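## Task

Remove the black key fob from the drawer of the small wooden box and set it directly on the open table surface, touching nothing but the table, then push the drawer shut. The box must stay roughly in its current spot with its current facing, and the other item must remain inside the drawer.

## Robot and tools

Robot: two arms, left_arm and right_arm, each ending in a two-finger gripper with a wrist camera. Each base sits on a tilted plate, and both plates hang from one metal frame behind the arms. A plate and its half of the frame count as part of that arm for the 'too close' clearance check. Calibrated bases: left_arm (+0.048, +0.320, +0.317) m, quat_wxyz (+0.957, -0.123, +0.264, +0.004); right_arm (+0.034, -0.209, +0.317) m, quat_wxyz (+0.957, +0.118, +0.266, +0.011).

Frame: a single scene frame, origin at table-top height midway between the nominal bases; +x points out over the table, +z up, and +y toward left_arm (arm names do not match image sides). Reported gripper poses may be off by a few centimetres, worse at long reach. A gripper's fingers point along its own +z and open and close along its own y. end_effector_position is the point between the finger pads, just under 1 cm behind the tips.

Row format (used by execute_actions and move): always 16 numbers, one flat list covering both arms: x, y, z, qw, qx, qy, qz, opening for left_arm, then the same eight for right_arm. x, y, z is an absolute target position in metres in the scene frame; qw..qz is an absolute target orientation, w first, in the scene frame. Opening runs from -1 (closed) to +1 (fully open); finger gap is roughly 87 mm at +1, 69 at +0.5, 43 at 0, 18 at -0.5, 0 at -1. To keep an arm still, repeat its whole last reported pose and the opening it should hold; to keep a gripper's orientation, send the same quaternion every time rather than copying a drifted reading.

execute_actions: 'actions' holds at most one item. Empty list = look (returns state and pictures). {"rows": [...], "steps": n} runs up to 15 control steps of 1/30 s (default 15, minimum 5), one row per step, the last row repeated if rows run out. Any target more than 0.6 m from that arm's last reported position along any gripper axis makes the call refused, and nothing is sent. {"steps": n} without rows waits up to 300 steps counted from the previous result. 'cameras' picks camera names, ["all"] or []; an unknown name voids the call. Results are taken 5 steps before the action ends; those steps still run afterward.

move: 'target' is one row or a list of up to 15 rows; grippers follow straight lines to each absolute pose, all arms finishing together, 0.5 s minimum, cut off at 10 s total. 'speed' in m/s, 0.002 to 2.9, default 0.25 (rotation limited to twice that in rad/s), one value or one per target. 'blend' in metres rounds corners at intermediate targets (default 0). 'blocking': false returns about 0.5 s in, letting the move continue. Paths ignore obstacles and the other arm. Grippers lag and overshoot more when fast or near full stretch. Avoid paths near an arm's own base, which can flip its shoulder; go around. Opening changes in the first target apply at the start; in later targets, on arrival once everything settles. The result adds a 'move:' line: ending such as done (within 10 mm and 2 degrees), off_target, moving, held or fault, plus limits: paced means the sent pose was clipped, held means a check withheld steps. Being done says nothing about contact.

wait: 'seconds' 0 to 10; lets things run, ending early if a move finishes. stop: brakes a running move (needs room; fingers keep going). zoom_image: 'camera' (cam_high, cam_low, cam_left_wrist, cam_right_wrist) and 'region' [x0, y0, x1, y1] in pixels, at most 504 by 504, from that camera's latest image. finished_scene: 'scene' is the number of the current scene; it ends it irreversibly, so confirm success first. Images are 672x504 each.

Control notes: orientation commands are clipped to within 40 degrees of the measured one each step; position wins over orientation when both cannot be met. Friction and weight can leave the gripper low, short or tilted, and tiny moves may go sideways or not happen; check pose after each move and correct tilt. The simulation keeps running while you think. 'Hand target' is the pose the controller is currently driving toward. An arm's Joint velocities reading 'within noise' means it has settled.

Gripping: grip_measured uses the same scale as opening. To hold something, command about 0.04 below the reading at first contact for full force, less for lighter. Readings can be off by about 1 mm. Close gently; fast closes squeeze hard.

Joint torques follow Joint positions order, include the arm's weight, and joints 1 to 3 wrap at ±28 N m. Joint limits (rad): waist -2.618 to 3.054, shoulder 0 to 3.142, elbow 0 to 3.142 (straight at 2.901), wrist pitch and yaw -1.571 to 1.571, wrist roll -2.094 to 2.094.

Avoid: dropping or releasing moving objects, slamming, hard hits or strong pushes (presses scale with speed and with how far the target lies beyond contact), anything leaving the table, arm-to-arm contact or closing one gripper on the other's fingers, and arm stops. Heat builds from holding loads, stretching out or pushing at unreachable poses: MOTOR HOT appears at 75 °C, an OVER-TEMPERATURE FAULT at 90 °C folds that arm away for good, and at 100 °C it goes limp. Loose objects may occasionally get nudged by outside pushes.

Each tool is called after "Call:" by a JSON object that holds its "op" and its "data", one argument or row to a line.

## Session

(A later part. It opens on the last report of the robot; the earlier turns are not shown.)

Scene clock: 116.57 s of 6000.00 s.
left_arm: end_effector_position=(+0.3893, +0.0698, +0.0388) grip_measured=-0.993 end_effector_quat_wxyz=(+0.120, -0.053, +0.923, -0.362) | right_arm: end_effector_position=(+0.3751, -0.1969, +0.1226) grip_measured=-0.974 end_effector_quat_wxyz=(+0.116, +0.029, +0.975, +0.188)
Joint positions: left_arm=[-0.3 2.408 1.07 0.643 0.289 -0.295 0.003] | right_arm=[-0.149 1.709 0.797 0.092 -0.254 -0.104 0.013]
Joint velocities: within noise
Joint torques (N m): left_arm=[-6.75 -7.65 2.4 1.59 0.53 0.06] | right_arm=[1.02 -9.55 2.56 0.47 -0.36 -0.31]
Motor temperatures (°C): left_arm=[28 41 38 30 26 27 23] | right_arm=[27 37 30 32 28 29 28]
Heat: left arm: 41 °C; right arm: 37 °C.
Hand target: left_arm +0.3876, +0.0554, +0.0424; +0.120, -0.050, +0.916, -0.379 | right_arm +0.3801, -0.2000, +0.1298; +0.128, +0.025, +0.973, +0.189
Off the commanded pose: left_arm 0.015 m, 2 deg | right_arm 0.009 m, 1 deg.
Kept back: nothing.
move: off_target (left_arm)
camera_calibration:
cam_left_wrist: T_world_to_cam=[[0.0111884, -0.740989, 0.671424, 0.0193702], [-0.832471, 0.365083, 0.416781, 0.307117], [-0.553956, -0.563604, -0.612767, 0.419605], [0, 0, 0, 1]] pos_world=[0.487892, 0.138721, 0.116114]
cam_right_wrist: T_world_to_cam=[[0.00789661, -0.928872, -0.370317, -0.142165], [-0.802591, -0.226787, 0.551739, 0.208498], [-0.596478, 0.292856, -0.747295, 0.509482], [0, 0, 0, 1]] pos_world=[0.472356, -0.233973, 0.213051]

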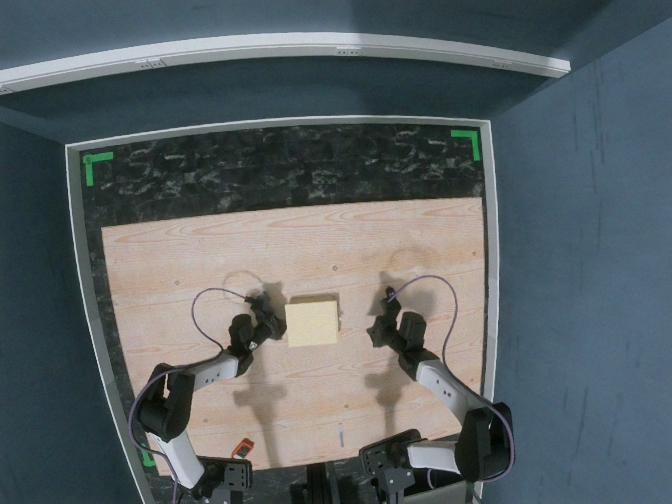

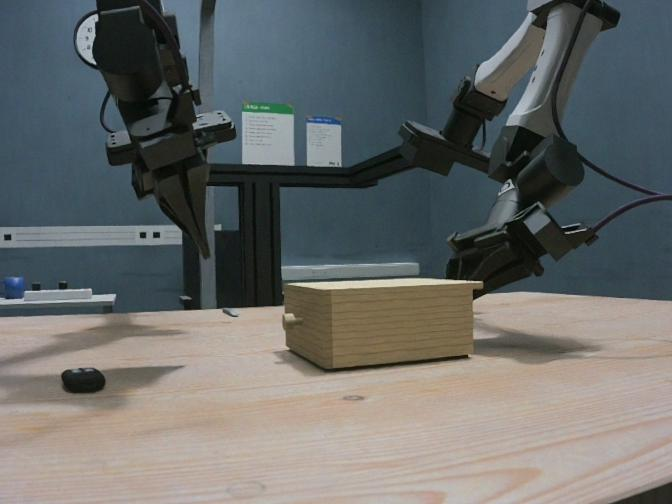

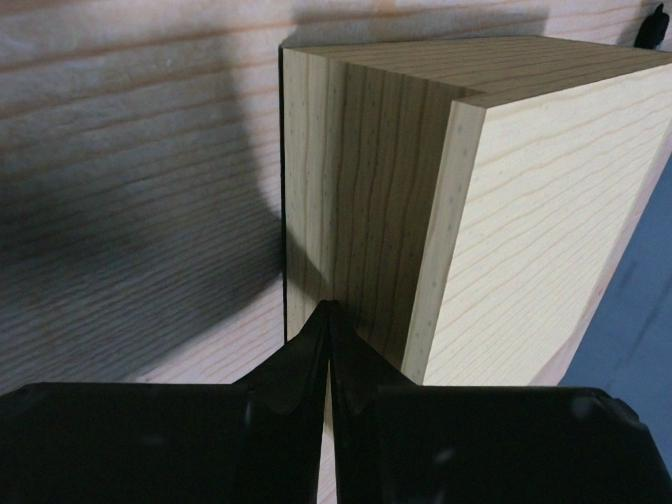

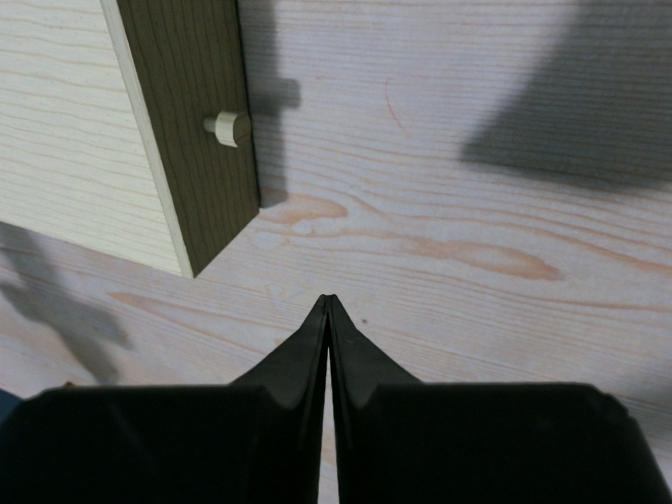

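Call:
{"op": "move", "data": {
  "target": [
    [0.388, 0.085, 0.043, 0.1206, -0.0499, 0.9160, -0.3794, -1.0, 0.400, -0.150, 0.075, 0.1281, 0.0249, 0.9732, 0.1892, -1.0],
    [0.375, 0.150, 0.080, 0.1206, -0.0499, 0.9160, -0.3794, -1.0, 0.405, -0.135, 0.039, 0.1281, 0.0249, 0.9732, 0.1892, -1.0],
    [0.360, 0.190, 0.120, 0.1206, -0.0499, 0.9160, -0.3794, -1.0, 0.405, -0.072, 0.038, 0.1281, 0.0249, 0.9732, 0.1892, -1.0]
  ],
  "speed": [0.2, 0.2, 0.06],
  "blend": [0.005, 0.01, 0],
  "cameras": ["cam_high", "cam_low", "cam_right_wrist"]
}}

Call:
{"op": "zoom_image", "data": {
  "camera": "cam_high",
  "region": [240, 270, 380, 370]
}}

Call:
{"op": "zoom_image", "data": {
  "camera": "cam_low",
  "region": [200, 200, 560, 400]
}}

Scene clock: 119.57 s of 6000.00 s.
left_arm: end_effector_position=(+0.3564, +0.1867, +0.1143) grip_measured=-0.993 end_effector_quat_wxyz=(+0.113, -0.054, +0.918, -0.376) | right_arm: end_effector_position=(+0.3987, -0.0917, +0.0366) grip_measured=-0.974 end_effector_quat_wxyz=(+0.117, +0.026, +0.979, +0.163)
Joint positions: left_arm=[-0.039 1.95 0.682 0.493 0.514 -0.113 0.003] | right_arm=[0.126 2.162 1.019 0.353 -0.012 0.084 0.013]
Joint velocities: within noise
Joint torques (N m): left_arm=[-1.63 -9.84 0.65 0.99 0.53 0.32] | right_arm=[6.27 -6.57 3.45 0.93 -0.51 0.03]
Motor temperatures (°C): left_arm=[28 42 38 30 26 27 23] | right_arm=[27 37 30 32 28 29 28]
Heat: left arm: 42 °C; right arm: 37 °C.
Hand target: left_arm +0.3599, +0.1899, +0.1198; +0.121, -0.050, +0.916, -0.379 | right_arm +0.4044, -0.0724, +0.0389; +0.127, +0.025, +0.973, +0.189
Off the commanded pose: left_arm 0.008 m, 1 deg | right_arm 0.021 m, 3 deg.
Kept back: nothing.
move: off_target (right_arm)
camera_calibration:
cam_right_wrist: T_world_to_cam=[[0.00789874, -0.946607, -0.322294, -0.0798959], [-0.803245, -0.197975, 0.561786, 0.3012], [-0.595596, 0.254443, -0.761921, 0.425103], [0, 0, 0, 1]] pos_world=[0.495759, -0.124165, 0.128935]
Images, in order (width x height): cam_high 672x504, cam_low 672x504, cam_right_wrist 672x504.

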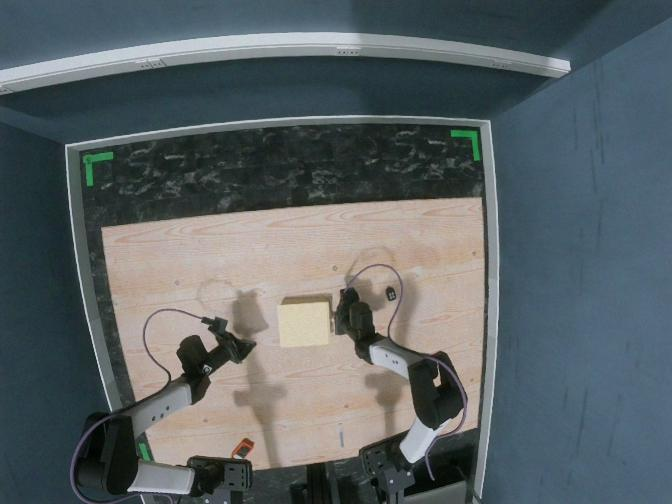

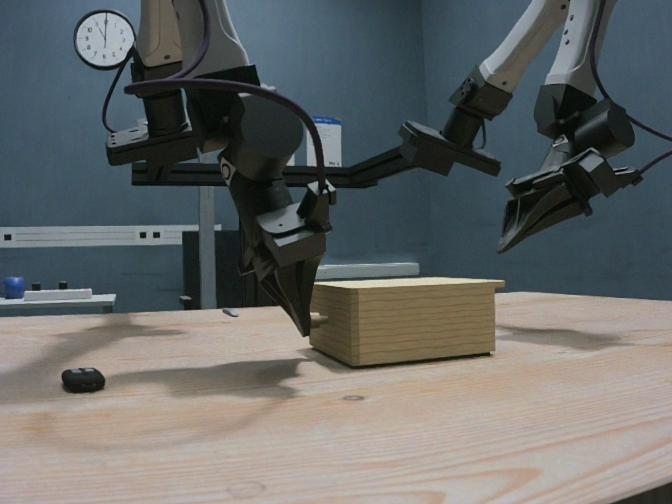

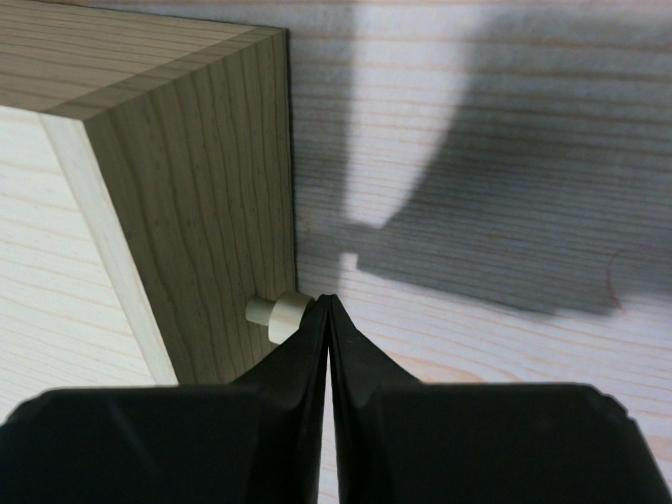

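Scaled by 3.600 from the camera's 672x504 image, which has a finer 960x720 frame.

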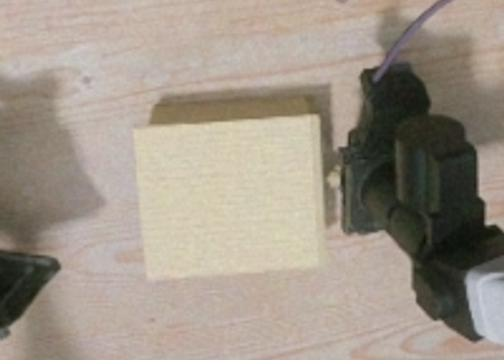

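Scaled by 1.400 from the camera's 672x504 image, which has a finer 960x720 frame.

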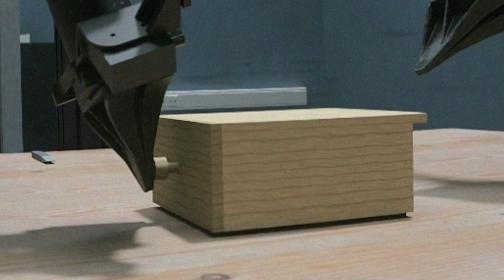

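Call:
{"op": "finished_scene", "data": {
  "scene": 1
}}

The scene is finished: the task was done.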